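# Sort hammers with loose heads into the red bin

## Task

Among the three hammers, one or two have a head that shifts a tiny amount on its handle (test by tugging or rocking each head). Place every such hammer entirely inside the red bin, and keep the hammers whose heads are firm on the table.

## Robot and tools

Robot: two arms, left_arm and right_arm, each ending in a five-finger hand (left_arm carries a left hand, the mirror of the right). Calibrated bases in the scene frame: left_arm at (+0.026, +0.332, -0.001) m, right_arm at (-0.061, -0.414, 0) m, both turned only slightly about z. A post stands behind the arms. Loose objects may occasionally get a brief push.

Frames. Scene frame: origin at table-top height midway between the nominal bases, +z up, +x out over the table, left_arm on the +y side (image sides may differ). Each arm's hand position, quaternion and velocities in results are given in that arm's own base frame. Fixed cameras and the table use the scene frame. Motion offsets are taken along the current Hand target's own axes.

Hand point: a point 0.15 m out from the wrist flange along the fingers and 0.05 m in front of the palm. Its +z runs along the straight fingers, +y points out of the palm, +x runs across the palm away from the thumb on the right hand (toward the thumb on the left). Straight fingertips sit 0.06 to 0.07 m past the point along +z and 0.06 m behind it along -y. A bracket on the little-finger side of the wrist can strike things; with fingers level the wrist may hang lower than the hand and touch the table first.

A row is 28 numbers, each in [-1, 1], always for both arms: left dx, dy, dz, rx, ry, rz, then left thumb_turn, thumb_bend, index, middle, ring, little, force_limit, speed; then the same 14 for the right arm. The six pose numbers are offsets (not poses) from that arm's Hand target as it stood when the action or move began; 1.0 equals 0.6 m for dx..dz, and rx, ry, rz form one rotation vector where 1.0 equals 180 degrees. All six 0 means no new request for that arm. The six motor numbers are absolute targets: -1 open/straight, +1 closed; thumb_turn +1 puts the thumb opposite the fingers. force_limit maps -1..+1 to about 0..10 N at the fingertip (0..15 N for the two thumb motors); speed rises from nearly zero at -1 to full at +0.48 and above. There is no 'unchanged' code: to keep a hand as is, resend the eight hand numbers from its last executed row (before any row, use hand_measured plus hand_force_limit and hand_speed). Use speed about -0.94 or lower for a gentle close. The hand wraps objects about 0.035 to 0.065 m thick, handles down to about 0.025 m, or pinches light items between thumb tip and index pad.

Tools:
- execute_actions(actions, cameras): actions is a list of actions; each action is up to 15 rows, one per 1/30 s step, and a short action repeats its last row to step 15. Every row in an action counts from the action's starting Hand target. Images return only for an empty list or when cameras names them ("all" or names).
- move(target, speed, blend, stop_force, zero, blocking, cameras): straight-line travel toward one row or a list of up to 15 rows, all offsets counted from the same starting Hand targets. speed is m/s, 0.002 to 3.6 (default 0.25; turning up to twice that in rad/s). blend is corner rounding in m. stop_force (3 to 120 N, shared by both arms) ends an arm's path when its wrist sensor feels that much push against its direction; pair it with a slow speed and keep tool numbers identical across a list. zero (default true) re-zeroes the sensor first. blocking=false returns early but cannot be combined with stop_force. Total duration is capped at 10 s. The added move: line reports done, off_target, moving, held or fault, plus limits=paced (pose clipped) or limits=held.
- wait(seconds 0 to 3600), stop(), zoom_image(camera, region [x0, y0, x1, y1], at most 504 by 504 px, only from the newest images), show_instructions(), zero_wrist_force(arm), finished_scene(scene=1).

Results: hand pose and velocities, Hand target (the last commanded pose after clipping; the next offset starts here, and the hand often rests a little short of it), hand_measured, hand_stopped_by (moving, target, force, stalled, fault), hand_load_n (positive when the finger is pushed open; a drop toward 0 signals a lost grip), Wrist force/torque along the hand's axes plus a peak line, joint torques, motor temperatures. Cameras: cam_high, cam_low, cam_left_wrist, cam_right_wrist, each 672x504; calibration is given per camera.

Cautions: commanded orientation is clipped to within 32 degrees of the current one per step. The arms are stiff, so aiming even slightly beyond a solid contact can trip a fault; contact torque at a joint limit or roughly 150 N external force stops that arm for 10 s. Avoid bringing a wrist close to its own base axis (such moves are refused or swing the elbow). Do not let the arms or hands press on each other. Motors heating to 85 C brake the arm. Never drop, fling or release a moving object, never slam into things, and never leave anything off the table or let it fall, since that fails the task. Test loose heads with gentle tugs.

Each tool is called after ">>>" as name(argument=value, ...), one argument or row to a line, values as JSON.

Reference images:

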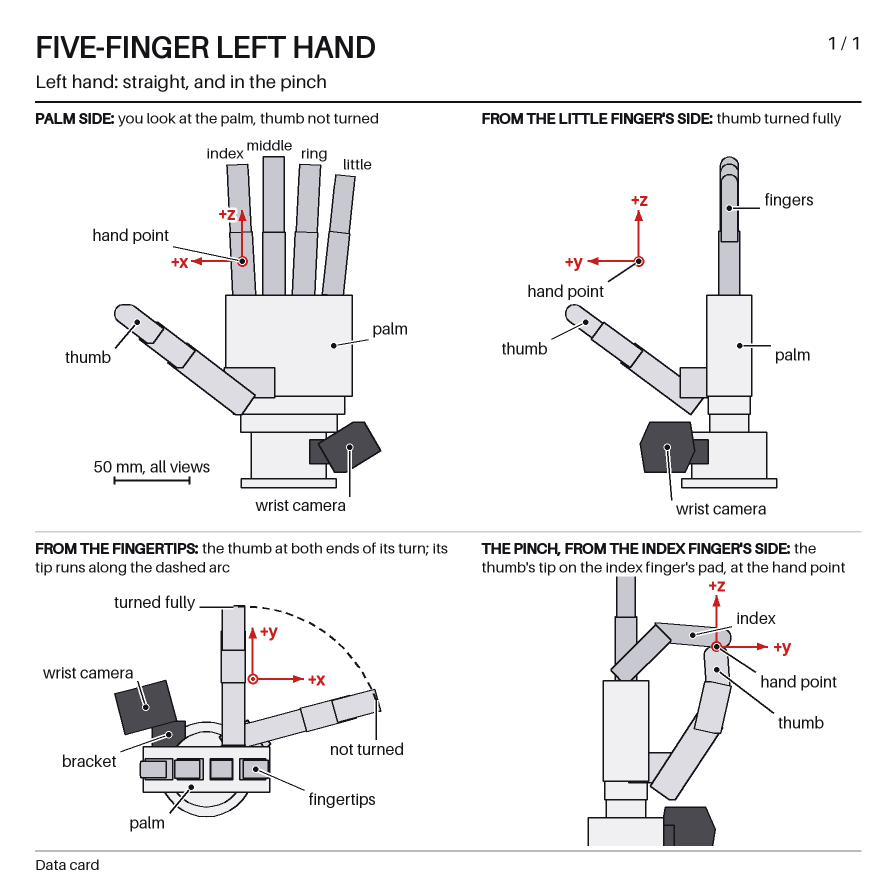

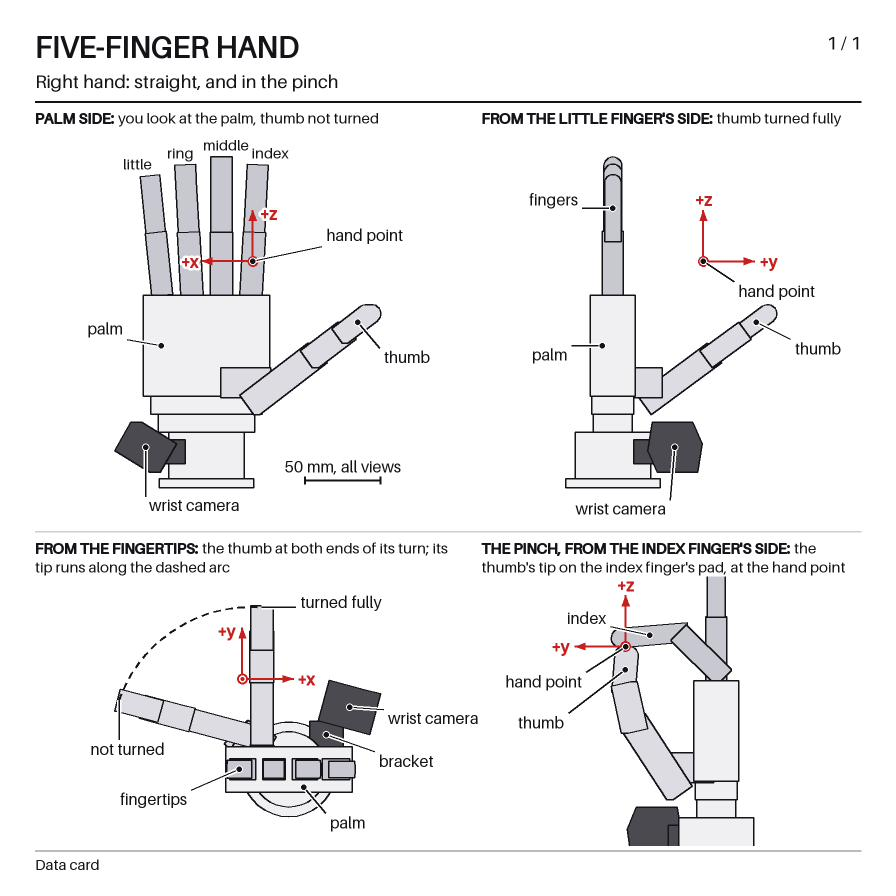

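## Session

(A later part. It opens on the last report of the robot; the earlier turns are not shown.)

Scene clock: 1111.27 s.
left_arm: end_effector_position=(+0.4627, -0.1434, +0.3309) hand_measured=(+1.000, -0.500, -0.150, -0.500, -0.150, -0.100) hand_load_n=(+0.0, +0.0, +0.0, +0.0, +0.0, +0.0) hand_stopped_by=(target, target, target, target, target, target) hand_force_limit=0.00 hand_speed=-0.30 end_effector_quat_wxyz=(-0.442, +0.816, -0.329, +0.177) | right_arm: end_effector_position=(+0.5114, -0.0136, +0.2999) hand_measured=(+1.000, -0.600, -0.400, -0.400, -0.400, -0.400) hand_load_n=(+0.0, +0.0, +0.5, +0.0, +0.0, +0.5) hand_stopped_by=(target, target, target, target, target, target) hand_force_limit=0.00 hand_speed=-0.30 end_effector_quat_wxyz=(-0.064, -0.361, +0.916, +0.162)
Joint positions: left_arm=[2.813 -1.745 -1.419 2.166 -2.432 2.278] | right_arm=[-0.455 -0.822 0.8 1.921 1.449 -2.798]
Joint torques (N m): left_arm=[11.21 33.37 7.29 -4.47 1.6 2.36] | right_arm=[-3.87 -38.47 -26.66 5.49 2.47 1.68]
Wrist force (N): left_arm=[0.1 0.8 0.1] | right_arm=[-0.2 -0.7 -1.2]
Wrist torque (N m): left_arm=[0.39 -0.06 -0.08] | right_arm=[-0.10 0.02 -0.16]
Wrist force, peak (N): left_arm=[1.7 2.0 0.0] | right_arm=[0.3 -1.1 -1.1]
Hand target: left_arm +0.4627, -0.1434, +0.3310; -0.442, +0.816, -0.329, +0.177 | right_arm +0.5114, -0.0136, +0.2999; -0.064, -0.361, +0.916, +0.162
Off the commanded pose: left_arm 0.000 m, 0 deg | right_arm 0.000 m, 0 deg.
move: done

>>> move(
  target=[-0.8732,-0.1783,0.2715,0,0,0,1,-0.5,-0.15,-0.5,-0.15,-0.1,0,-0.3,0,0,0,0,0,0,1,-0.6,-0.4,-0.4,-0.4,-0.4,0,-0.3],
  speed=0.3,
)

>>> move(
  target=[
    [0,0,0,0,0,0,1,-0.5,-0.15,-0.5,-0.15,-0.1,0,-0.3,-0.3168,0.0435,0.0158,0.1638,-0.0846,-0.2552,1,-0.5,-0.15,-0.5,-0.15,-0.1,0,-0.3],
    [0,0,0,0,0,0,1,-0.5,-0.15,-0.5,-0.15,-0.1,0,-0.3,-0.6148,-0.0237,0.2928,0.3276,-0.1693,-0.5104,1,-0.5,-0.15,-0.5,-0.15,-0.1,0,-0.3],
  ],
  speed=0.25,
  blend=0.05,
  cameras=["cam_high","cam_right_wrist"],
)

>>> zoom_image(
  camera="cam_right_wrist",
  region=[170, 0, 670, 420],
)

Scene clock: 1131.13 s.
left_arm: end_effector_position=(+0.2201, +0.3603, +0.3324) hand_measured=(+1.000, -0.500, -0.150, -0.500, -0.150, -0.100) hand_load_n=(+0.0, +0.0, +0.0, +0.0, +0.0, +0.0) hand_stopped_by=(target, target, target, target, target, target) hand_force_limit=0.00 hand_speed=-0.30 end_effector_quat_wxyz=(-0.442, +0.816, -0.329, +0.177) | right_arm: end_effector_position=(+0.5114, -0.0136, +0.2999) hand_measured=(+1.000, -0.600, -0.400, -0.400, -0.400, -0.400) hand_load_n=(+0.0, +0.0, +0.5, +0.5, +0.0, +0.0) hand_stopped_by=(target, target, target, target, target, target) hand_force_limit=0.00 hand_speed=-0.30 end_effector_quat_wxyz=(-0.064, -0.361, +0.916, +0.162)
Joint positions: left_arm=[4.949 -1.367 -1.763 2.249 -0.789 3.851] | right_arm=[-0.455 -0.822 0.8 1.921 1.449 -2.798]
Joint torques (N m): left_arm=[-14.16 4.41 29.55 -4.24 3.37 2.25] | right_arm=[0.79 -37.84 -27.18 5.47 2.2 1.47]
Wrist force (N): left_arm=[0.5 0.9 0.1] | right_arm=[0.0 -0.7 -0.9]
Wrist torque (N m): left_arm=[0.41 -0.12 -0.09] | right_arm=[-0.13 -0.02 -0.15]
Wrist force, peak (N): left_arm=[1.9 1.1 -0.5] | right_arm=[0.2 -0.9 -1.4]
Hand target: left_arm +0.2201, +0.3603, +0.3324; -0.442, +0.816, -0.329, +0.177 | right_arm +0.5114, -0.0136, +0.2999; -0.064, -0.361, +0.916, +0.162
Off the commanded pose: left_arm 0.000 m, 0 deg | right_arm 0.000 m, 0 deg.
move: done

Scene clock: 1135.63 s.
left_arm: end_effector_position=(+0.2201, +0.3603, +0.3324) hand_measured=(+1.000, -0.500, -0.150, -0.500, -0.150, -0.100) hand_load_n=(+0.0, +0.0, +0.0, +0.0, +0.0, +0.0) hand_stopped_by=(target, target, target, target, target, target) hand_force_limit=0.00 hand_speed=-0.30 end_effector_quat_wxyz=(-0.442, +0.816, -0.329, +0.177) | right_arm: end_effector_position=(+0.7489, +0.2724, +0.1299) hand_measured=(+1.000, -0.500, -0.150, -0.500, -0.150, -0.100) hand_load_n=(+0.0, +0.0, +0.0, +0.0, +0.0, +0.0) hand_stopped_by=(target, target, target, target, target, target) hand_force_limit=0.00 hand_speed=-0.30 end_effector_quat_wxyz=(-0.437, +0.810, -0.344, +0.185)
Joint positions: left_arm=[4.949 -1.367 -1.763 2.249 -0.789 3.851] | right_arm=[-0.009 -0.713 0.84 0.619 0.944 -3.637]
Joint torques (N m): left_arm=[-13.91 3.88 29.81 -4.1 3.32 2.26] | right_arm=[7.69 -44.52 -12.65 -1.74 -2.95 -2.24]
Wrist force (N): left_arm=[0.5 0.7 0.0] | right_arm=[0.0 2.0 0.5]
Wrist torque (N m): left_arm=[0.39 -0.11 -0.09] | right_arm=[0.50 -0.10 0.20]
Wrist force, peak (N): left_arm=[0.6 0.9 -0.2] | right_arm=[0.0 1.9 1.5]
Hand target: left_arm +0.2201, +0.3603, +0.3324; -0.442, +0.816, -0.329, +0.177 | right_arm +0.7490, +0.2724, +0.1299; -0.437, +0.810, -0.343, +0.185
Off the commanded pose: left_arm 0.000 m, 0 deg | right_arm 0.000 m, 0 deg.
move: done
cam_right_wrist: T_world_to_cam=[[-0.18278, -0.58898, -0.78721, 0.39588], [-0.98027, 0.17043, 0.10009, 0.67268], [0.07521, 0.78997, -0.60851, -0.07932]] pos_world=[0.73774, 0.18118, 0.19604]

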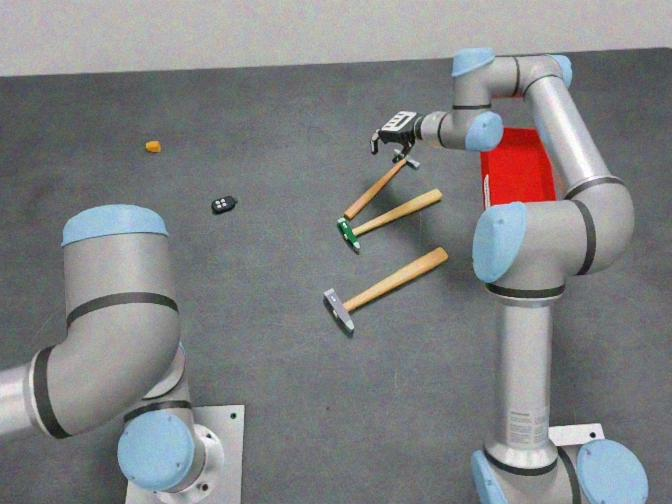

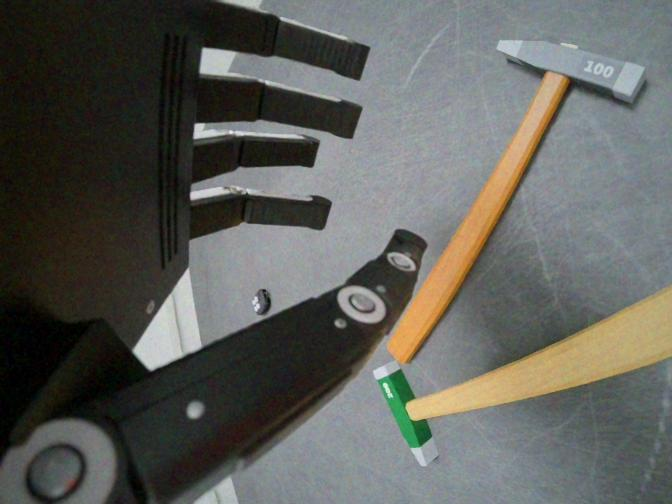

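Scaled by 1.008 from the camera's image (finer frame: 960x720).

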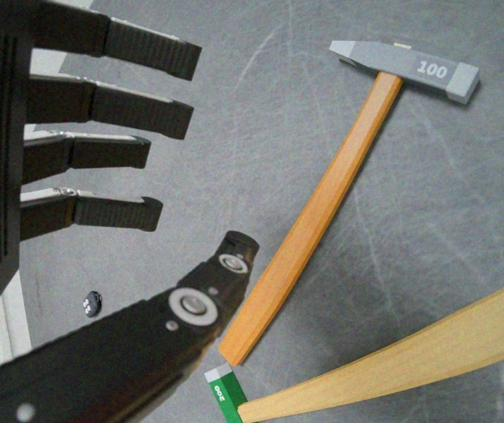

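>>> move(
  target=[0,0,0,0,0,0,1,-0.5,-0.15,-0.5,-0.15,-0.1,0,-0.3,0.0153,0.1405,0.0894,0,0,0,1,-0.4,-0.05,-0.55,-0.05,0.0,0,-0.3],
  speed=0.08,
  cameras=["cam_right_wrist"],
)

>>> move(
  target=[0,0,0,0,0,0,1,-0.5,-0.15,-0.5,-0.15,-0.1,0,-0.3,0,0.0223,0.0147,0,0,0,1,-0.4,-0.05,-0.55,-0.05,0.0,0,-0.3],
  speed=0.008,
  stop_force=3,
  cameras=["cam_right_wrist"],
)

Scene clock: 1159.13 s.
left_arm: end_effector_position=(+0.2201, +0.3603, +0.3324) hand_measured=(+1.000, -0.500, -0.150, -0.500, -0.150, -0.100) hand_load_n=(+0.0, +0.0, +0.0, +0.0, +0.0, +0.0) hand_stopped_by=(target, target, target, target, target, target) hand_force_limit=0.00 hand_speed=-0.30 end_effector_quat_wxyz=(-0.442, +0.816, -0.329, +0.177) | right_arm: end_effector_position=(+0.7542, +0.2649, +0.0301) hand_measured=(+1.000, -0.400, -0.050, -0.550, -0.050, +0.000) hand_load_n=(+0.0, +0.0, +0.0, +0.0, +0.0, +0.0) hand_stopped_by=(target, target, target, target, target, target) hand_force_limit=0.00 hand_speed=-0.30 end_effector_quat_wxyz=(-0.437, +0.810, -0.343, +0.185)
Joint positions: left_arm=[4.949 -1.367 -1.763 2.249 -0.789 3.851] | right_arm=[-0.02 -0.633 0.954 0.431 0.935 -3.647]
Joint torques (N m): left_arm=[-13.87 4.14 29.57 -4.15 3.23 2.27] | right_arm=[-9.22 -46.17 -10.37 -1.25 -3.04 -2.3]
Wrist force (N): left_arm=[0.6 0.5 -0.1] | right_arm=[0.2 1.6 0.7]
Wrist torque (N m): left_arm=[0.36 -0.14 -0.07] | right_arm=[0.42 -0.13 0.22]
Wrist force, peak (N): left_arm=[0.9 0.9 0.0] | right_arm=[0.2 2.4 0.8]
Hand target: left_arm +0.2201, +0.3603, +0.3324; -0.442, +0.816, -0.329, +0.177 | right_arm +0.7542, +0.2649, +0.0300; -0.437, +0.810, -0.343, +0.185
Off the commanded pose: left_arm 0.000 m, 0 deg | right_arm 0.000 m, 0 deg.
move: done
cam_right_wrist: T_world_to_cam=[[-0.18265, -0.589, -0.78722, 0.3137], [-0.9803, 0.17035, 0.09999, 0.6892], [0.07522, 0.78997, -0.60851, -0.13459]] pos_world=[0.74304, 0.17368, 0.09614]

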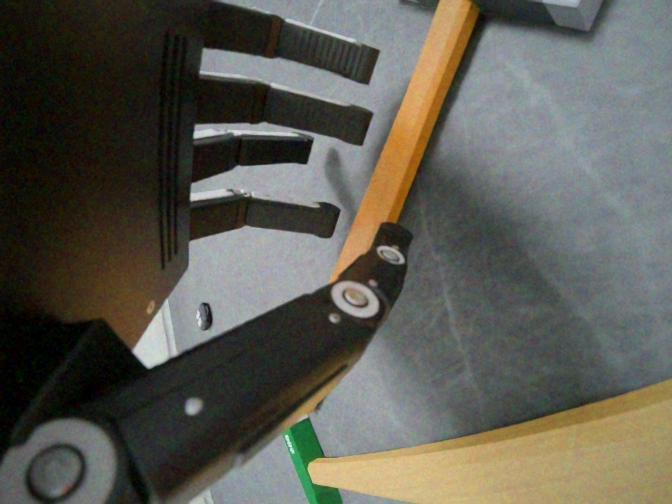

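Scene clock: 1162.07 s.
left_arm: end_effector_position=(+0.2201, +0.3603, +0.3324) hand_measured=(+1.000, -0.500, -0.150, -0.500, -0.150, -0.100) hand_load_n=(+0.0, +0.0, +0.0, +0.0, +0.0, +0.0) hand_stopped_by=(target, target, target, target, target, target) hand_force_limit=0.00 hand_speed=-0.30 end_effector_quat_wxyz=(-0.442, +0.816, -0.329, +0.177) | right_arm: end_effector_position=(+0.7542, +0.2649, +0.0167) hand_measured=(+1.000, -0.400, -0.050, -0.550, -0.050, +0.000) hand_load_n=(+0.0, +0.0, +0.0, +0.0, +0.0, +0.0) hand_stopped_by=(target, target, target, target, target, target) hand_force_limit=0.00 hand_speed=-0.30 end_effector_quat_wxyz=(-0.437, +0.810, -0.343, +0.185)
Joint positions: left_arm=[4.949 -1.367 -1.763 2.249 -0.789 3.851] | right_arm=[-0.02 -0.621 0.966 0.407 0.935 -3.647]
Joint torques (N m): left_arm=[-13.56 4.38 29.67 -4.15 3.21 2.28] | right_arm=[-2.06 -65.31 -25.35 3.2 -1.19 -0.59]
Wrist force (N): left_arm=[0.6 0.6 0.2] | right_arm=[0.3 -1.4 -0.7]
Wrist torque (N m): left_arm=[0.36 -0.12 -0.08] | right_arm=[0.41 -0.10 0.13]
Wrist force, peak (N): left_arm=[0.8 0.7 0.2] | right_arm=[-0.8 -7.9 -3.0]
Hand target: left_arm +0.2201, +0.3603, +0.3324; -0.442, +0.816, -0.329, +0.177 | right_arm +0.7542, +0.2649, +0.0167; -0.437, +0.810, -0.343, +0.185 (not the last commanded pose)
Off the commanded pose: left_arm 0.000 m, 0 deg | right_arm 0.003 m, 0 deg.
move: contact (right_arm)
cam_right_wrist: T_world_to_cam=[[-0.18265, -0.589, -0.78722, 0.30323], [-0.9803, 0.17035, 0.09999, 0.69053], [0.07522, 0.78997, -0.60851, -0.14268]] pos_world=[0.74304, 0.17368, 0.08284]

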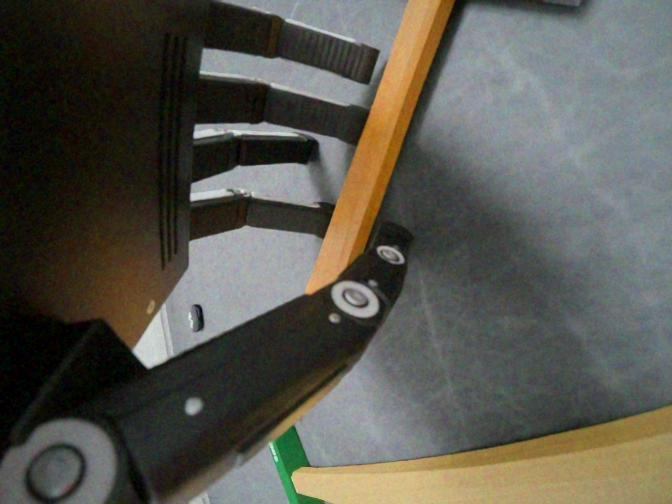

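>>> move(
  target=[
    [0,0,0,0,0,0,1,-0.5,-0.15,-0.5,-0.15,-0.1,0,-0.3,0,-0.0008,-0.0005,0,0,0,1,-0.33,0.5,-0.55,0.5,0.5,-0.2,-0.9],
    [0,0,0,0,0,0,1,-0.5,-0.15,-0.5,-0.15,-0.1,0,-0.3,0,-0.0008,-0.0005,0,0,0,1,0.0,0.6,-0.55,0.6,0.6,0.2,-0.92],
  ],
  speed=0.02,
  cameras=["cam_right_wrist"],
)

Scene clock: 1178.93 s.
left_arm: end_effector_position=(+0.2201, +0.3603, +0.3324) hand_measured=(+1.000, -0.500, -0.150, -0.500, -0.150, -0.100) hand_load_n=(+0.5, +0.0, +0.0, +0.0, +0.0, +0.0) hand_stopped_by=(target, target, target, target, target, target) hand_force_limit=0.00 hand_speed=-0.30 end_effector_quat_wxyz=(-0.442, +0.816, -0.329, +0.177) | right_arm: end_effector_position=(+0.7543, +0.2649, +0.0173) hand_measured=(+1.000, -0.318, +0.106, -0.550, +0.122, +0.600) hand_load_n=(+2.5, +9.5, +8.0, +0.0, +5.0, +0.0) hand_stopped_by=(target, force, force, target, force, target) hand_force_limit=0.20 hand_speed=-0.92 end_effector_quat_wxyz=(-0.437, +0.810, -0.343, +0.185)
Joint positions: left_arm=[4.949 -1.367 -1.763 2.249 -0.789 3.851] | right_arm=[-0.02 -0.621 0.965 0.408 0.935 -3.647]
Joint torques (N m): left_arm=[-13.57 4.24 29.45 -4.03 3.03 2.24] | right_arm=[5.88 -64.27 -24.96 2.76 0.99 1.08]
Wrist force (N): left_arm=[0.5 0.9 -0.1] | right_arm=[0.1 2.5 1.3]
Wrist torque (N m): left_arm=[0.42 -0.12 -0.09] | right_arm=[0.46 -0.15 0.24]
Wrist force, peak (N): left_arm=[0.6 1.0 0.1] | right_arm=[0.0 2.8 1.6]
Hand target: left_arm +0.2201, +0.3603, +0.3324; -0.442, +0.816, -0.329, +0.177 | right_arm +0.7543, +0.2649, +0.0173; -0.437, +0.810, -0.343, +0.185
Off the commanded pose: left_arm 0.000 m, 0 deg | right_arm 0.000 m, 0 deg.
move: done
cam_right_wrist: T_world_to_cam=[[-0.18265, -0.589, -0.78722, 0.3037], [-0.9803, 0.17035, 0.09999, 0.69047], [0.07522, 0.78997, -0.60851, -0.14231]] pos_world=[0.74304, 0.17368, 0.08344]

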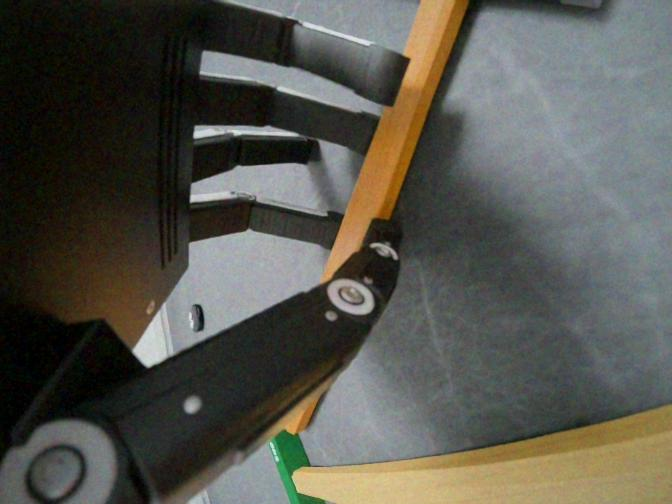

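>>> move(
  target=[
    [0,0,0,0,0,0,1,-0.5,-0.15,-0.5,-0.15,-0.1,0,-0.3,0,-0.0005,-0.0003,0,0,0,1,0.0,0.6,-0.55,0.6,-0.1,0.2,-0.5],
    [0,0,0,0,0,0,1,-0.5,-0.15,-0.5,-0.15,-0.1,0,-0.3,0,-0.0278,-0.0183,0,0,0,1,0.0,0.6,-0.55,0.6,-0.1,0.2,-0.8],
    [0,0,0,0,0,0,1,-0.5,-0.15,-0.5,-0.15,-0.1,0,-0.3,0,-0.0278,-0.0183,0,0,0,1,0.0,0.6,0.5,0.6,0.5,-0.2,-0.9],
  ],
  speed=0.02,
  cameras=["cam_right_wrist"],
)

Scene clock: 1192.23 s.
left_arm: end_effector_position=(+0.2201, +0.3603, +0.3324) hand_measured=(+1.000, -0.500, -0.150, -0.500, -0.150, -0.100) hand_load_n=(+0.0, +0.0, +0.0, +0.0, +0.0, +0.0) hand_stopped_by=(target, target, target, target, target, target) hand_force_limit=0.00 hand_speed=-0.30 end_effector_quat_wxyz=(-0.442, +0.816, -0.329, +0.177) | right_arm: end_effector_position=(+0.7543, +0.2648, +0.0373) hand_measured=(+1.000, -0.316, +0.106, +0.296, +0.122, +0.500) hand_load_n=(+0.0, +0.5, +0.0, +4.0, +0.5, +0.0) hand_stopped_by=(target, force, force, force, force, target) hand_force_limit=-0.20 hand_speed=-0.90 end_effector_quat_wxyz=(-0.437, +0.810, -0.343, +0.185)
Joint positions: left_arm=[4.949 -1.367 -1.763 2.249 -0.789 3.851] | right_arm=[-0.02 -0.64 0.947 0.444 0.935 -3.647]
Joint torques (N m): left_arm=[-13.46 3.48 29.91 -3.95 2.95 2.25] | right_arm=[-10.14 -68.83 -26.32 3.05 -2.07 -2.27]
Wrist force (N): left_arm=[0.3 0.7 0.0] | right_arm=[0.1 1.7 0.9]
Wrist torque (N m): left_arm=[0.39 -0.08 -0.10] | right_arm=[0.43 -0.12 0.20]
Wrist force, peak (N): left_arm=[0.8 0.8 -0.3] | right_arm=[0.1 3.2 1.7]
Hand target: left_arm +0.2201, +0.3603, +0.3324; -0.442, +0.816, -0.329, +0.177 | right_arm +0.7543, +0.2648, +0.0373; -0.437, +0.810, -0.343, +0.185
Off the commanded pose: left_arm 0.000 m, 0 deg | right_arm 0.000 m, 0 deg.
move: done
cam_right_wrist: T_world_to_cam=[[-0.18265, -0.589, -0.78722, 0.31944], [-0.9803, 0.17035, 0.09999, 0.68847], [0.07522, 0.78997, -0.60851, -0.13015]] pos_world=[0.74304, 0.17368, 0.10344]

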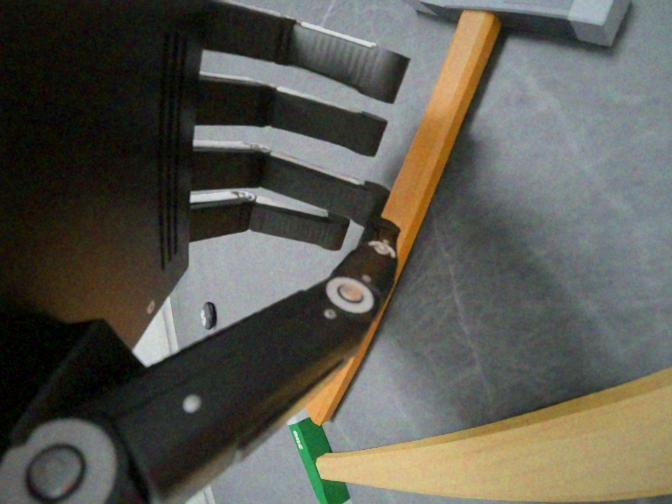

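>>> move(
  target=[
    [0,0,0,0,0,0,1,-0.5,-0.15,-0.5,-0.15,-0.1,0,-0.3,0,-0.0835,-0.0549,0,0,0,1,-0.4,-0.05,-0.55,-0.05,-1,-0.2,-0.3],
  ],
  speed=0.08,
  cameras=["cam_right_wrist","cam_high"],
)

>>> zoom_image(
  camera="cam_right_wrist",
  region=[170, 0, 670, 420],
)

Scene clock: 1212.57 s.
left_arm: end_effector_position=(+0.2201, +0.3603, +0.3324) hand_measured=(+1.000, -0.500, -0.150, -0.500, -0.150, -0.100) hand_load_n=(+0.0, +0.0, +0.0, +0.0, -0.5, +0.0) hand_stopped_by=(target, target, target, target, target, target) hand_force_limit=0.00 hand_speed=-0.30 end_effector_quat_wxyz=(-0.442, +0.816, -0.329, +0.177) | right_arm: end_effector_position=(+0.7543, +0.2648, +0.0972) hand_measured=(+1.000, -0.400, -0.050, -0.550, -0.050, -1.000) hand_load_n=(+0.0, +0.0, +0.0, +0.0, +0.0, +0.0) hand_stopped_by=(target, target, target, target, target, target) hand_force_limit=-0.20 hand_speed=-0.30 end_effector_quat_wxyz=(-0.437, +0.810, -0.344, +0.185)
Joint positions: left_arm=[4.949 -1.367 -1.763 2.249 -0.789 3.851] | right_arm=[-0.02 -0.684 0.871 0.564 0.935 -3.647]
Joint torques (N m): left_arm=[-13.01 4.27 29.5 -3.95 2.87 2.23] | right_arm=[-10.34 -67.63 -28.61 3.56 -2.46 -2.23]
Wrist force (N): left_arm=[0.3 0.6 0.2] | right_arm=[0.3 1.6 0.6]
Wrist torque (N m): left_arm=[0.37 -0.08 -0.10] | right_arm=[0.42 -0.15 0.21]
Wrist force, peak (N): left_arm=[0.9 0.6 0.1] | right_arm=[0.4 2.1 0.9]
Hand target: left_arm +0.2201, +0.3603, +0.3324; -0.442, +0.816, -0.329, +0.177 | right_arm +0.7543, +0.2648, +0.0972; -0.437, +0.810, -0.343, +0.185
Off the commanded pose: left_arm 0.000 m, 0 deg | right_arm 0.000 m, 0 deg.
move: done
cam_right_wrist: T_world_to_cam=[[-0.18265, -0.589, -0.78722, 0.36656], [-0.9803, 0.17035, 0.09999, 0.68259], [0.07522, 0.78997, -0.60851, -0.09362]] pos_world=[0.74314, 0.17358, 0.16334]
Images, in order (width x height): cam_high 672x504, cam_right_wrist 672x504.

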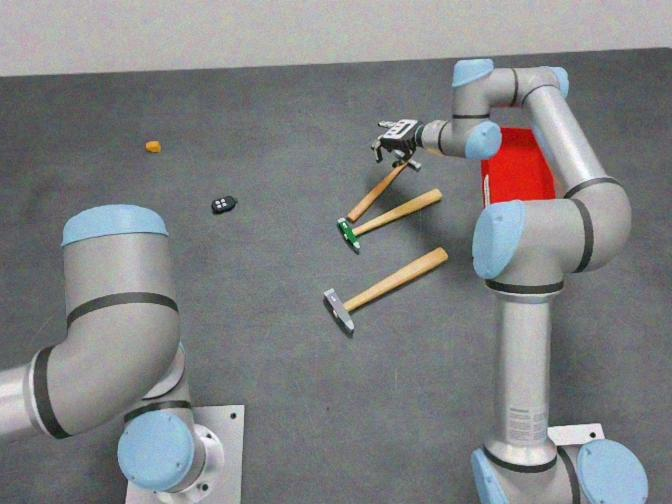

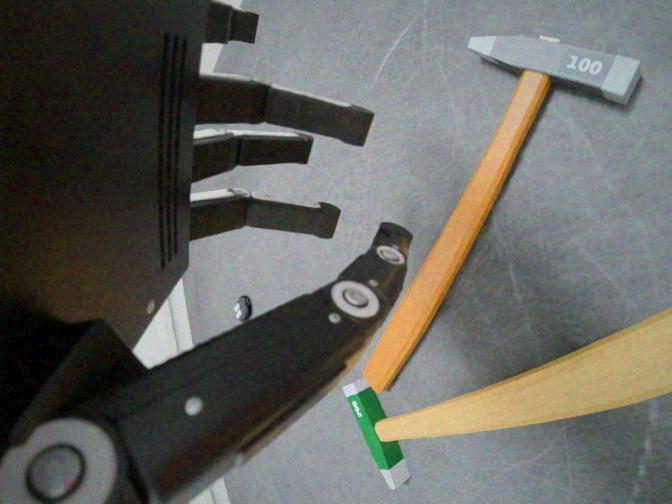

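Scaled by 1.008 from the camera's image (finer frame: 960x720).

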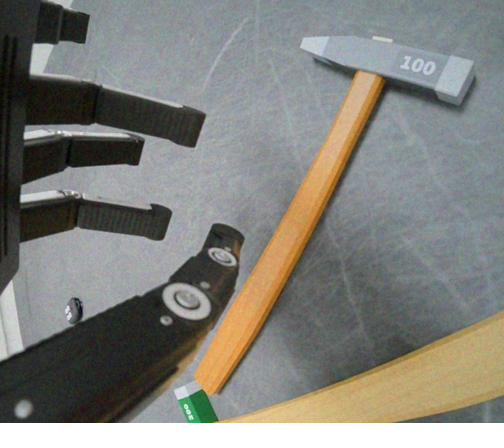

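>>> move(
  target=[0,0,0,0,0,0,1,-0.5,-0.15,-0.5,-0.15,-0.1,0,-0.3,0.0508,0.0985,0.0538,0.0183,-0.0144,-0.0094,1,-0.45,-0.1,-0.55,-0.1,-1,0,-0.3],
  speed=0.08,
  cameras=["cam_right_wrist"],
)

>>> move(
  target=[0,0,0,0,0,0,1,-0.5,-0.15,-0.5,-0.15,-0.1,0,-0.3,0,0.0223,0.0137,0,0,0,1,-0.45,-0.1,-0.55,-0.1,-1,0,-0.3],
  speed=0.008,
  stop_force=3,
  cameras=["cam_right_wrist"],
)

Scene clock: 1242.57 s.
left_arm: end_effector_position=(+0.2201, +0.3603, +0.3324) hand_measured=(+1.000, -0.500, -0.150, -0.500, -0.150, -0.100) hand_load_n=(+0.0, +0.5, +0.0, +0.0, +0.0, +0.0) hand_stopped_by=(target, target, target, target, target, target) hand_force_limit=0.00 hand_speed=-0.30 end_effector_quat_wxyz=(-0.442, +0.816, -0.329, +0.177) | right_arm: end_effector_position=(+0.7715, +0.2392, +0.0301) hand_measured=(+1.000, -0.450, -0.100, -0.550, -0.100, -1.000) hand_load_n=(+0.0, +0.0, -0.5, +0.0, +0.0, +0.0) hand_stopped_by=(target, target, target, target, target, target) hand_force_limit=0.00 hand_speed=-0.30 end_effector_quat_wxyz=(-0.465, +0.806, -0.316, +0.183)
Joint positions: left_arm=[4.949 -1.367 -1.763 2.249 -0.789 3.851] | right_arm=[-0.078 -0.591 0.898 0.442 0.824 -3.706]
Joint torques (N m): left_arm=[-12.53 4.06 29.13 -3.97 2.78 2.28] | right_arm=[-11.18 -46.79 -26.49 -1.48 -3.27 -2.47]
Wrist force (N): left_arm=[0.3 0.6 0.0] | right_arm=[0.4 1.5 0.6]
Wrist torque (N m): left_arm=[0.38 -0.09 -0.10] | right_arm=[0.44 -0.16 0.23]
Wrist force, peak (N): left_arm=[0.8 0.9 0.0] | right_arm=[0.3 2.4 1.0]
Hand target: left_arm +0.2201, +0.3603, +0.3324; -0.442, +0.816, -0.329, +0.177 | right_arm +0.7715, +0.2391, +0.0301; -0.465, +0.806, -0.316, +0.183
Off the commanded pose: left_arm 0.000 m, 0 deg | right_arm 0.000 m, 0 deg.
move: done
cam_right_wrist: T_world_to_cam=[[-0.11843, -0.56493, -0.81659, 0.24741], [-0.99137, 0.1138, 0.06505, 0.73357], [0.05618, 0.81725, -0.57353, -0.10841]] pos_world=[0.76263, 0.14489, 0.09213]

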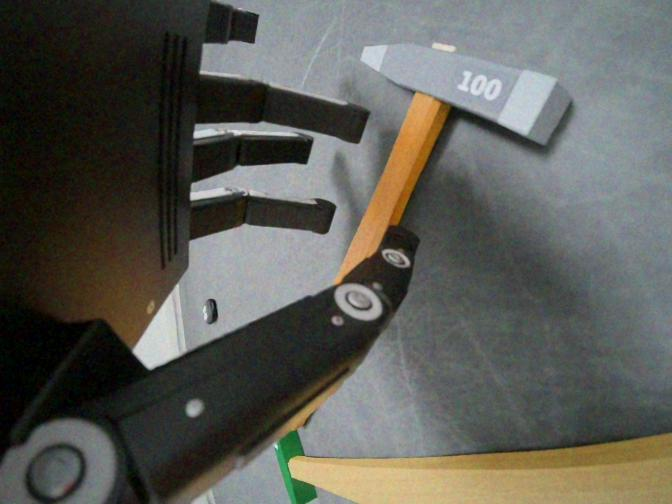

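Scene clock: 1245.57 s.
left_arm: end_effector_position=(+0.2201, +0.3603, +0.3324) hand_measured=(+1.000, -0.500, -0.150, -0.500, -0.150, -0.100) hand_load_n=(+0.0, +0.0, +0.0, +0.0, +0.0, +0.0) hand_stopped_by=(target, target, target, target, target, target) hand_force_limit=0.00 hand_speed=-0.30 end_effector_quat_wxyz=(-0.442, +0.816, -0.329, +0.177) | right_arm: end_effector_position=(+0.7718, +0.2394, +0.0162) hand_measured=(+1.000, -0.450, -0.100, -0.550, -0.100, -1.000) hand_load_n=(+0.0, +0.0, +0.0, +0.0, +0.0, +0.0) hand_stopped_by=(target, target, target, target, target, target) hand_force_limit=0.00 hand_speed=-0.30 end_effector_quat_wxyz=(-0.465, +0.806, -0.316, +0.183)
Joint positions: left_arm=[4.949 -1.367 -1.763 2.249 -0.789 3.851] | right_arm=[-0.078 -0.577 0.909 0.417 0.825 -3.705]
Joint torques (N m): left_arm=[-12.55 4.32 29.4 -3.98 2.7 2.24] | right_arm=[5.65 -65.31 -26.79 3.05 1.48 -0.25]
Wrist force (N): left_arm=[0.4 0.6 0.0] | right_arm=[-0.5 -1.0 -3.2]
Wrist torque (N m): left_arm=[0.37 -0.10 -0.09] | right_arm=[0.31 -0.01 0.14]
Wrist force, peak (N): left_arm=[0.7 0.9 0.2] | right_arm=[-1.0 -3.9 -7.5]
Hand target: left_arm +0.2201, +0.3603, +0.3324; -0.442, +0.816, -0.329, +0.177 | right_arm +0.7718, +0.2394, +0.0162; -0.465, +0.806, -0.316, +0.183 (not the last commanded pose)
Off the commanded pose: left_arm 0.000 m, 0 deg | right_arm 0.002 m, 0 deg.
move: contact (right_arm)
cam_right_wrist: T_world_to_cam=[[-0.11843, -0.56493, -0.81659, 0.23612], [-0.99137, 0.1138, 0.06505, 0.73475], [0.05618, 0.81725, -0.57353, -0.11662]] pos_world=[0.76293, 0.14509, 0.07813]

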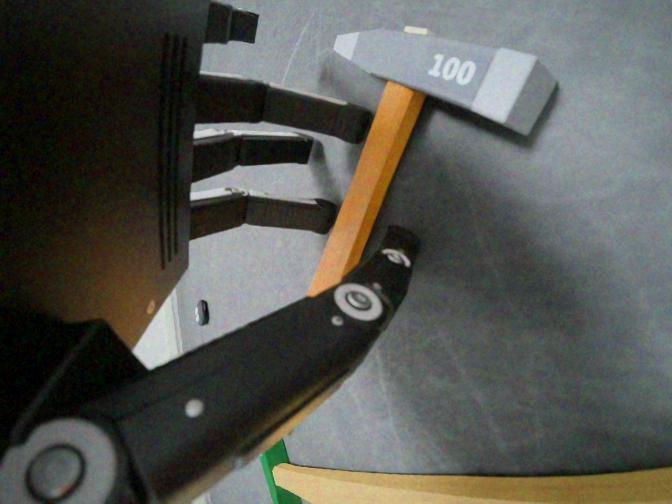

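>>> move(
  target=[
    [0,0,0,0,0,0,1,-0.5,-0.15,-0.5,-0.15,-0.1,0,-0.3,0,-0.0014,-0.0009,0,0,0,1,-0.4,-0.1,-0.55,-0.1,-1,-0.2,-0.6],
    [0,0,0,0,0,0,1,-0.5,-0.15,-0.5,-0.15,-0.1,0,-0.3,0,-0.0014,-0.0009,0,0,0,1,-0.3,0.5,-0.55,0.5,-1,0,-0.92],
    [0,0,0,0,0,0,1,-0.5,-0.15,-0.5,-0.15,-0.1,0,-0.3,0,-0.0014,-0.0009,0,0,0,1,0.0,0.6,-0.55,0.6,-1,0.3,-0.92],
  ],
  speed=0.02,
  cameras=["cam_right_wrist"],
)

Scene clock: 1254.27 s.
left_arm: end_effector_position=(+0.2201, +0.3603, +0.3324) hand_measured=(+1.000, -0.500, -0.150, -0.500, -0.150, -0.100) hand_load_n=(+0.0, +0.0, +0.0, +0.0, +0.0, +0.0) hand_stopped_by=(target, target, target, target, target, target) hand_force_limit=0.00 hand_speed=-0.30 end_effector_quat_wxyz=(-0.442, +0.816, -0.329, +0.177) | right_arm: end_effector_position=(+0.7717, +0.2394, +0.0172) hand_measured=(+1.000, -0.288, +0.128, -0.550, +0.144, -1.000) hand_load_n=(+1.0, +9.5, +10.0, +0.0, +5.5, +0.0) hand_stopped_by=(target, force, force, target, force, target) hand_force_limit=0.30 hand_speed=-0.92 end_effector_quat_wxyz=(-0.465, +0.806, -0.316, +0.183)
Joint positions: left_arm=[4.949 -1.367 -1.763 2.249 -0.789 3.851] | right_arm=[-0.078 -0.578 0.908 0.419 0.825 -3.706]
Joint torques (N m): left_arm=[-12.51 3.76 29.31 -3.83 2.66 2.22] | right_arm=[-9.38 -66.06 -25.89 3.54 -2.28 -2.02]
Wrist force (N): left_arm=[0.4 0.6 0.1] | right_arm=[0.6 0.5 0.1]
Wrist torque (N m): left_arm=[0.37 -0.10 -0.09] | right_arm=[0.38 -0.20 0.19]
Wrist force, peak (N): left_arm=[0.5 1.0 -0.4] | right_arm=[-0.4 -1.4 -3.6]
Hand target: left_arm +0.2201, +0.3603, +0.3324; -0.442, +0.816, -0.329, +0.177 | right_arm +0.7717, +0.2394, +0.0172; -0.465, +0.806, -0.316, +0.183
Off the commanded pose: left_arm 0.000 m, 0 deg | right_arm 0.000 m, 0 deg.
move: done
cam_right_wrist: T_world_to_cam=[[-0.11843, -0.56493, -0.81659, 0.23694], [-0.99137, 0.1138, 0.06505, 0.73469], [0.05618, 0.81725, -0.57353, -0.11604]] pos_world=[0.76293, 0.14509, 0.07913]

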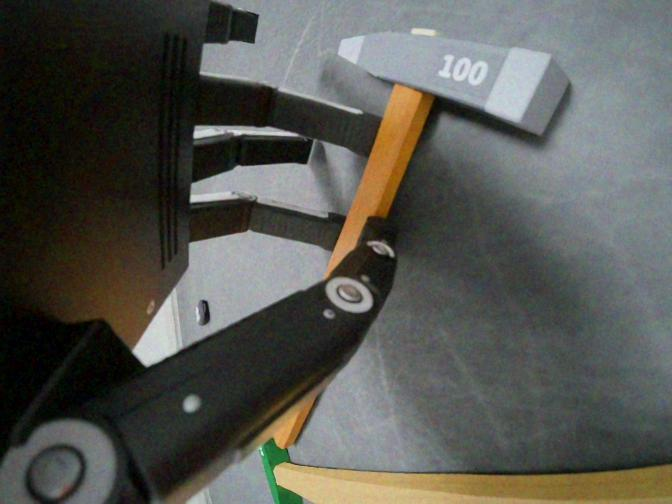

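>>> move(
  target=[0,0,0,0,0,0,1,-0.5,-0.15,-0.5,-0.15,-0.1,0,-0.3,0,-0.0144,-0.0083,0,0,0,1,0.0,0.6,-0.55,0.6,-1,0.3,-0.92],
  speed=0.02,
  cameras=["cam_right_wrist"],
)

Scene clock: 1260.93 s.
left_arm: end_effector_position=(+0.2201, +0.3603, +0.3324) hand_measured=(+1.000, -0.500, -0.150, -0.500, -0.150, -0.100) hand_load_n=(+0.0, +0.0, +0.0, +0.0, +0.0, +0.0) hand_stopped_by=(target, target, target, target, target, target) hand_force_limit=0.00 hand_speed=-0.30 end_effector_quat_wxyz=(-0.442, +0.816, -0.329, +0.177) | right_arm: end_effector_position=(+0.7717, +0.2394, +0.0271) hand_measured=(+1.000, -0.288, +0.128, -0.550, +0.144, -1.000) hand_load_n=(+1.0, +11.0, +9.5, +0.0, +4.5, +0.0) hand_stopped_by=(target, force, force, target, force, target) hand_force_limit=0.30 hand_speed=-0.92 end_effector_quat_wxyz=(-0.465, +0.806, -0.316, +0.183)
Joint positions: left_arm=[4.949 -1.367 -1.763 2.249 -0.789 3.851] | right_arm=[-0.078 -0.587 0.9 0.437 0.825 -3.706]
Joint torques (N m): left_arm=[-12.29 4.02 29.14 -3.87 2.59 2.23] | right_arm=[-6.13 -70.76 -27.93 3.5 -1.61 0.19]
Wrist force (N): left_arm=[0.4 0.7 -0.2] | right_arm=[0.1 3.2 1.4]
Wrist torque (N m): left_arm=[0.40 -0.11 -0.08] | right_arm=[0.54 -0.14 0.22]
Wrist force, peak (N): left_arm=[0.7 0.9 -0.3] | right_arm=[0.3 3.4 1.5]
Hand target: left_arm +0.2201, +0.3603, +0.3324; -0.442, +0.816, -0.329, +0.177 | right_arm +0.7717, +0.2394, +0.0271; -0.465, +0.806, -0.316, +0.183
Off the commanded pose: left_arm 0.000 m, 0 deg | right_arm 0.000 m, 0 deg.
move: done
cam_right_wrist: T_world_to_cam=[[-0.11843, -0.56493, -0.81659, 0.24502], [-0.99137, 0.1138, 0.06505, 0.73404], [0.05618, 0.81725, -0.57353, -0.11037]] pos_world=[0.76293, 0.14509, 0.08903]

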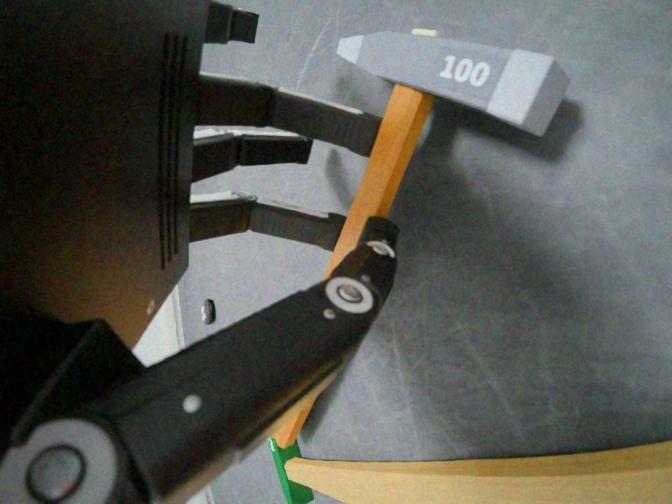

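>>> move(
  target=[
    [0,0,0,0,0,0,1,-0.5,-0.15,-0.5,-0.15,-0.1,0,-0.3,0,-0.0144,-0.0083,0,0,0,1,0.0,0.6,0.5,0.6,-1,-0.3,-0.88],
    [0,0,0,0,0,0,1,-0.5,-0.15,-0.5,-0.15,-0.1,0,-0.3,0,-0.2884,-0.1663,0,0,0,1,0.0,0.6,0.5,0.6,-1,-0.3,-0.88],
    [0,0,0,0,0,0,1,-0.5,-0.15,-0.5,-0.15,-0.1,0,-0.3,-0.6988,-0.3723,-0.0217,0,0,0,1,0.0,0.6,0.5,0.6,-1,-0.3,-0.88],
    [0,0,0,0,0,0,1,-0.5,-0.15,-0.5,-0.15,-0.1,0,-0.3,-0.6988,-0.0985,0.1363,0,0,0,1,0.0,0.6,0.5,0.6,-1,-0.3,-0.88],
  ],
  speed=0.15,
  blend=[0,0.05,0.05,0],
  cameras=["all"],
)

Scene clock: 1289.40 s.
left_arm: end_effector_position=(+0.2201, +0.3603, +0.3324) hand_measured=(+1.000, -0.500, -0.150, -0.500, -0.150, -0.100) hand_load_n=(+0.0, +0.0, +0.0, +0.0, +0.0, +0.0) hand_stopped_by=(target, target, target, target, target, target) hand_force_limit=0.00 hand_speed=-0.30 end_effector_quat_wxyz=(-0.442, +0.816, -0.329, +0.177) | right_arm: end_effector_position=(+0.5324, +0.5980, +0.0373) hand_measured=(+1.000, -0.290, +0.128, +0.106, +0.144, -1.000) hand_load_n=(+1.5, +11.5, +8.0, +5.5, +2.5, +0.0) hand_stopped_by=(target, force, force, force, force, target) hand_force_limit=-0.30 hand_speed=-0.88 end_effector_quat_wxyz=(-0.465, +0.806, -0.316, +0.183)
Joint positions: left_arm=[4.949 -1.367 -1.763 2.249 -0.789 3.851] | right_arm=[0.581 -0.801 1.242 0.096 1.361 -3.265]
Joint torques (N m): left_arm=[-12.19 3.9 29.32 -3.83 2.39 2.1] | right_arm=[-8.28 -40.7 -10.9 -2.8 -1.68 1.62]
Wrist force (N): left_arm=[0.3 0.6 0.2] | right_arm=[0.2 3.1 1.5]
Wrist torque (N m): left_arm=[0.37 -0.09 -0.09] | right_arm=[0.50 -0.16 0.06]
Wrist force, peak (N): left_arm=[0.7 1.0 0.0] | right_arm=[0.2 4.3 2.0]
Hand target: left_arm +0.2201, +0.3603, +0.3324; -0.442, +0.816, -0.329, +0.177 | right_arm +0.5324, +0.5980, +0.0372; -0.465, +0.806, -0.316, +0.183
Off the commanded pose: left_arm 0.000 m, 0 deg | right_arm 0.000 m, 0 deg.
move: done
cam_left_wrist: T_world_to_cam=[[0.56781, 0.2476, 0.78504, -0.47383], [0.25684, -0.95937, 0.11681, 0.25763], [0.78207, 0.1353, -0.60833, 0.09906]] pos_world=[0.1254, 0.35108, 0.40214]
cam_right_wrist: T_world_to_cam=[[-0.11843, -0.56493, -0.81659, 0.4276], [-0.99137, 0.1138, 0.06505, 0.45533], [0.05618, 0.81725, -0.57353, -0.38414]] pos_world=[0.52363, 0.50369, 0.09923]

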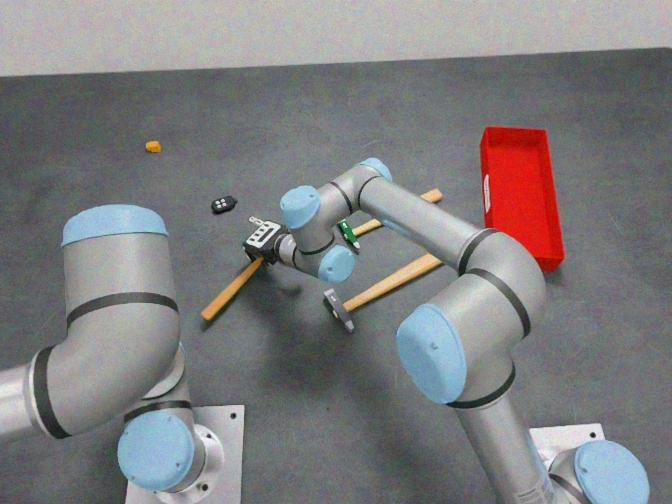

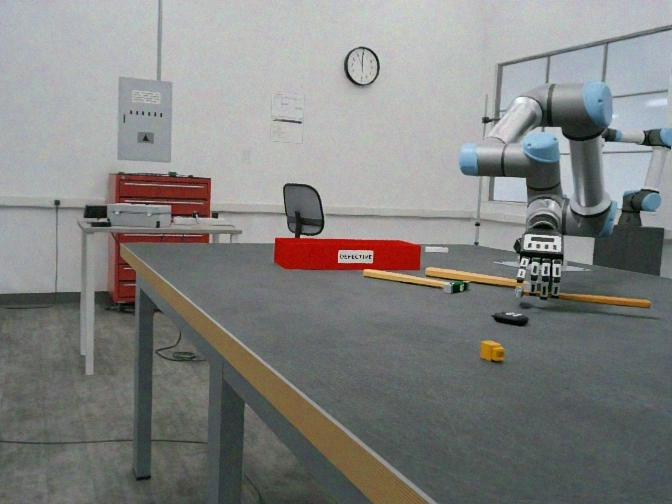

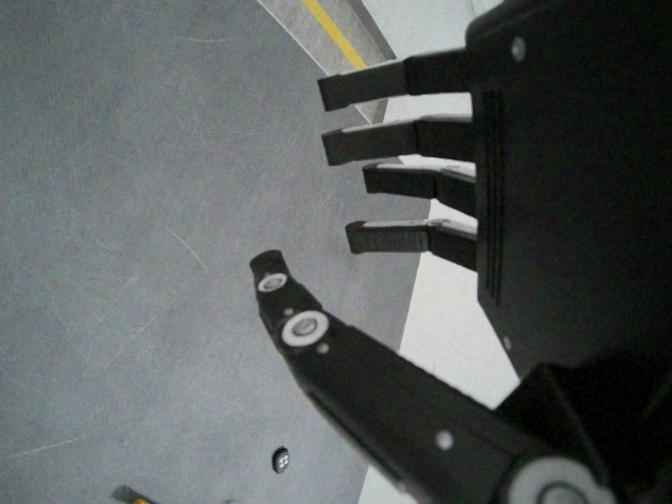

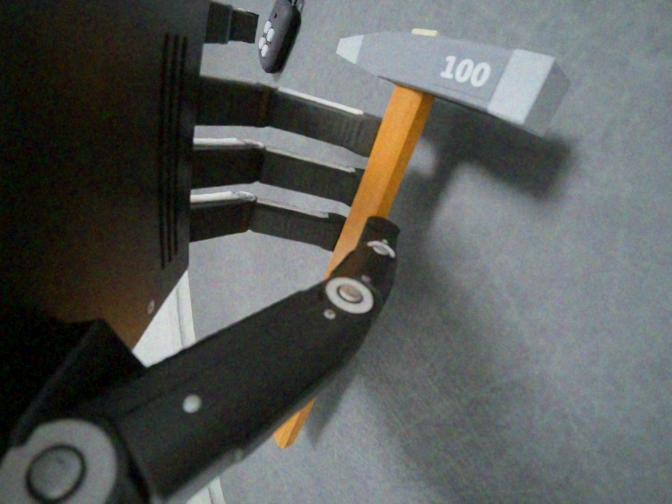

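>>> move(
  target=[
    [0,0,0,0,0,0,1,-0.5,-0.15,-0.5,-0.15,-0.1,0,-0.3,0,0,0,0,0,0,1,0.0,0.6,-0.55,0.6,-1,-0.3,-0.6],
    [0,0,0,0,0,0,1,-0.5,-0.15,-0.5,-0.15,-0.1,0,-0.3,0,0.0187,0.0108,0,0,0,1,0.0,0.6,-0.55,0.6,-1,-0.3,-0.6],
  ],
  speed=0.05,
)

>>> move(
  target=[0,0,0,0,0,0,1,-0.5,-0.15,-0.5,-0.15,-0.1,0,-0.3,0,0.013,0.0075,0,0,0,1,0.0,0.6,-0.55,0.6,-1,-0.3,-0.6],
  speed=0.006,
  stop_force=3,
  cameras=["cam_right_wrist"],
)

Scene clock: 1298.37 s.
left_arm: end_effector_position=(+0.2201, +0.3603, +0.3324) hand_measured=(+1.000, -0.500, -0.150, -0.500, -0.150, -0.100) hand_load_n=(+0.0, +0.0, +0.0, +0.0, +0.0, +0.0) hand_stopped_by=(target, target, target, target, target, target) hand_force_limit=0.00 hand_speed=-0.30 end_effector_quat_wxyz=(-0.442, +0.816, -0.329, +0.177) | right_arm: end_effector_position=(+0.5324, +0.5980, +0.0243) hand_measured=(+1.000, -0.286, +0.128, -0.550, +0.144, -1.000) hand_load_n=(+0.0, +0.0, +0.0, +0.0, +0.0, +0.0) hand_stopped_by=(target, force, force, target, force, target) hand_force_limit=-0.30 hand_speed=-0.60 end_effector_quat_wxyz=(-0.465, +0.806, -0.316, +0.183)
Joint positions: left_arm=[4.949 -1.367 -1.763 2.249 -0.789 3.851] | right_arm=[0.581 -0.787 1.253 0.071 1.361 -3.265]
Joint torques (N m): left_arm=[-12.05 4.58 29.07 -3.85 2.32 2.2] | right_arm=[-9.56 -40.8 -9.11 -2.47 -1.68 0.67]
Wrist force (N): left_arm=[0.6 0.6 0.0] | right_arm=[0.2 1.4 0.7]
Wrist torque (N m): left_arm=[0.37 -0.13 -0.07] | right_arm=[0.40 -0.13 0.02]
Wrist force, peak (N): left_arm=[0.4 1.1 0.0] | right_arm=[0.3 3.5 1.6]
Hand target: left_arm +0.2201, +0.3603, +0.3324; -0.442, +0.816, -0.329, +0.177 | right_arm +0.5324, +0.5980, +0.0242; -0.465, +0.806, -0.316, +0.183
Off the commanded pose: left_arm 0.000 m, 0 deg | right_arm 0.000 m, 0 deg.
move: done

Scene clock: 1300.33 s.
left_arm: end_effector_position=(+0.2201, +0.3603, +0.3324) hand_measured=(+1.000, -0.500, -0.150, -0.500, -0.150, -0.100) hand_load_n=(+0.0, +0.0, +0.0, +0.0, +0.0, +0.0) hand_stopped_by=(target, target, target, target, target, target) hand_force_limit=0.00 hand_speed=-0.30 end_effector_quat_wxyz=(-0.442, +0.816, -0.329, +0.177) | right_arm: end_effector_position=(+0.5324, +0.5980, +0.0201) hand_measured=(+1.000, -0.286, +0.128, -0.550, +0.144, -1.000) hand_load_n=(+0.0, +0.0, +1.5, +0.0, +0.0, +0.0) hand_stopped_by=(target, force, force, target, force, target) hand_force_limit=-0.30 hand_speed=-0.60 end_effector_quat_wxyz=(-0.465, +0.806, -0.316, +0.183)
Joint positions: left_arm=[4.949 -1.367 -1.763 2.249 -0.789 3.851] | right_arm=[0.581 -0.782 1.256 0.063 1.361 -3.265]
Joint torques (N m): left_arm=[-12.07 4.21 29.24 -3.8 2.33 2.09] | right_arm=[-8.36 -61.33 -24.73 2.81 -1.68 0.13]
Wrist force (N): left_arm=[0.5 0.6 0.3] | right_arm=[0.2 -0.4 -1.1]
Wrist torque (N m): left_arm=[0.36 -0.11 -0.08] | right_arm=[0.36 -0.13 0.03]
Wrist force, peak (N): left_arm=[0.6 0.9 0.0] | right_arm=[-0.1 -2.6 -3.3]
Hand target: left_arm +0.2201, +0.3603, +0.3324; -0.442, +0.816, -0.329, +0.177 | right_arm +0.5324, +0.5980, +0.0201; -0.465, +0.806, -0.316, +0.183 (not the last commanded pose)
Off the commanded pose: left_arm 0.000 m, 0 deg | right_arm 0.005 m, 0 deg.
move: contact (right_arm)
cam_right_wrist: T_world_to_cam=[[-0.11843, -0.56493, -0.81659, 0.41363], [-0.99137, 0.1138, 0.06505, 0.45645], [0.05618, 0.81725, -0.57353, -0.39395]] pos_world=[0.52363, 0.50369, 0.08213]

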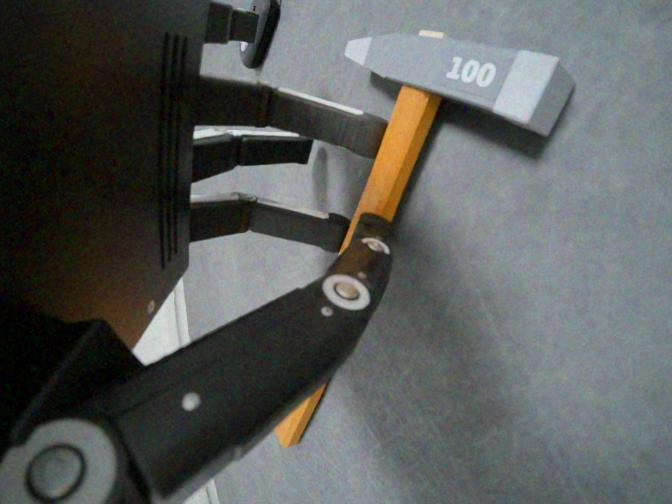

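>>> move(
  target=[
    [0,0,0,0,0,0,1,-0.5,-0.15,-0.5,-0.15,-0.1,0,-0.3,0,0,0,0,0,0,1,-0.45,-0.15,-0.55,-0.1,-1,-0.3,-0.6],
    [0,0,0,0,0,0,1,-0.5,-0.15,-0.5,-0.15,-0.1,0,-0.3,0,-0.2884,-0.1663,0,0,0,1,-0.6,-0.4,-0.4,-0.4,-0.4,-0.3,-0.6],
  ],
  speed=0.15,
  cameras=["cam_right_wrist","cam_high"],
)

Scene clock: 1312.80 s.
left_arm: end_effector_position=(+0.2201, +0.3603, +0.3324) hand_measured=(+1.000, -0.500, -0.150, -0.500, -0.150, -0.100) hand_load_n=(+0.0, +0.0, +0.0, +0.0, +0.0, +0.0) hand_stopped_by=(target, target, target, target, target, target) hand_force_limit=0.00 hand_speed=-0.30 end_effector_quat_wxyz=(-0.442, +0.816, -0.329, +0.177) | right_arm: end_effector_position=(+0.5325, +0.5982, +0.2199) hand_measured=(+1.000, -0.600, -0.400, -0.400, -0.400, -0.400) hand_load_n=(+0.5, +0.0, +0.0, +0.0, +0.0, +0.0) hand_stopped_by=(target, target, target, target, target, target) hand_force_limit=-0.30 hand_speed=-0.60 end_effector_quat_wxyz=(-0.465, +0.806, -0.316, +0.183)
Joint positions: left_arm=[4.949 -1.367 -1.763 2.249 -0.789 3.851] | right_arm=[0.581 -0.916 0.959 0.494 1.361 -3.265]
Joint torques (N m): left_arm=[-12.06 4.18 28.88 -3.77 2.18 2.06] | right_arm=[8.05 -37.65 -29.42 2.27 2.27 -2.36]
Wrist force (N): left_arm=[0.6 0.4 -0.1] | right_arm=[0.4 1.7 0.6]
Wrist torque (N m): left_arm=[0.36 -0.13 -0.07] | right_arm=[0.45 -0.17 0.07]
Wrist force, peak (N): left_arm=[0.5 1.0 -0.3] | right_arm=[0.2 2.7 1.0]
Hand target: left_arm +0.2201, +0.3603, +0.3324; -0.442, +0.816, -0.329, +0.177 | right_arm +0.5325, +0.5982, +0.2199; -0.465, +0.806, -0.316, +0.183
Off the commanded pose: left_arm 0.000 m, 0 deg | right_arm 0.000 m, 0 deg.
move: done
cam_right_wrist: T_world_to_cam=[[-0.11843, -0.56493, -0.81659, 0.57682], [-0.99137, 0.1138, 0.06505, 0.44343], [0.05618, 0.81725, -0.57353, -0.27958]] pos_world=[0.52363, 0.50389, 0.28183]
Images, in order (width x height): cam_high 672x504, cam_right_wrist 672x504.

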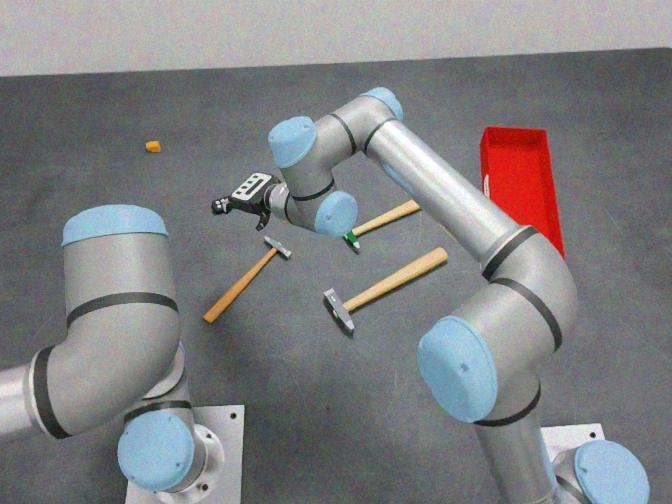

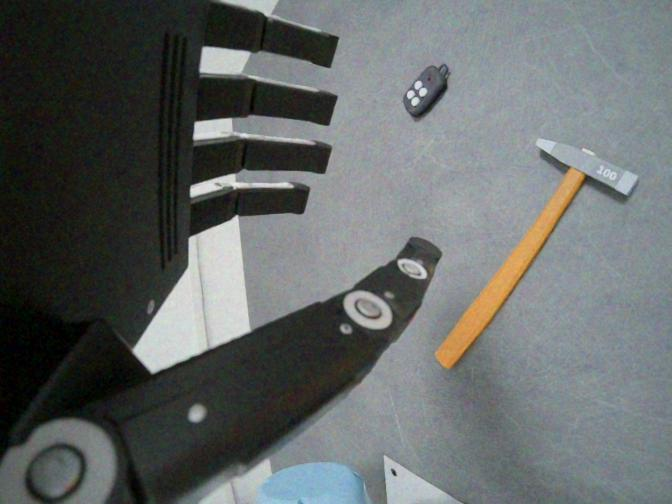

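>>> zoom_image(
  camera="cam_high",
  region=[190, 220, 310, 340],
)

Scaled by 4.200.

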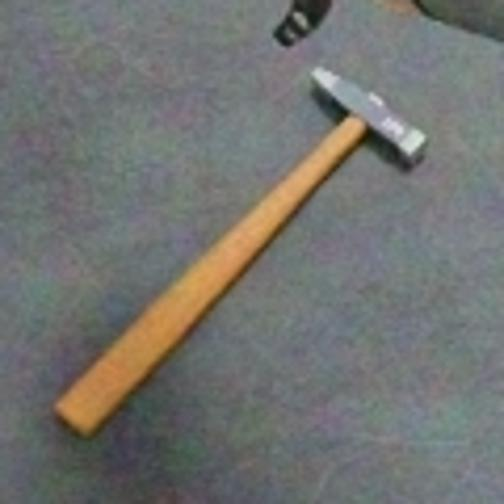

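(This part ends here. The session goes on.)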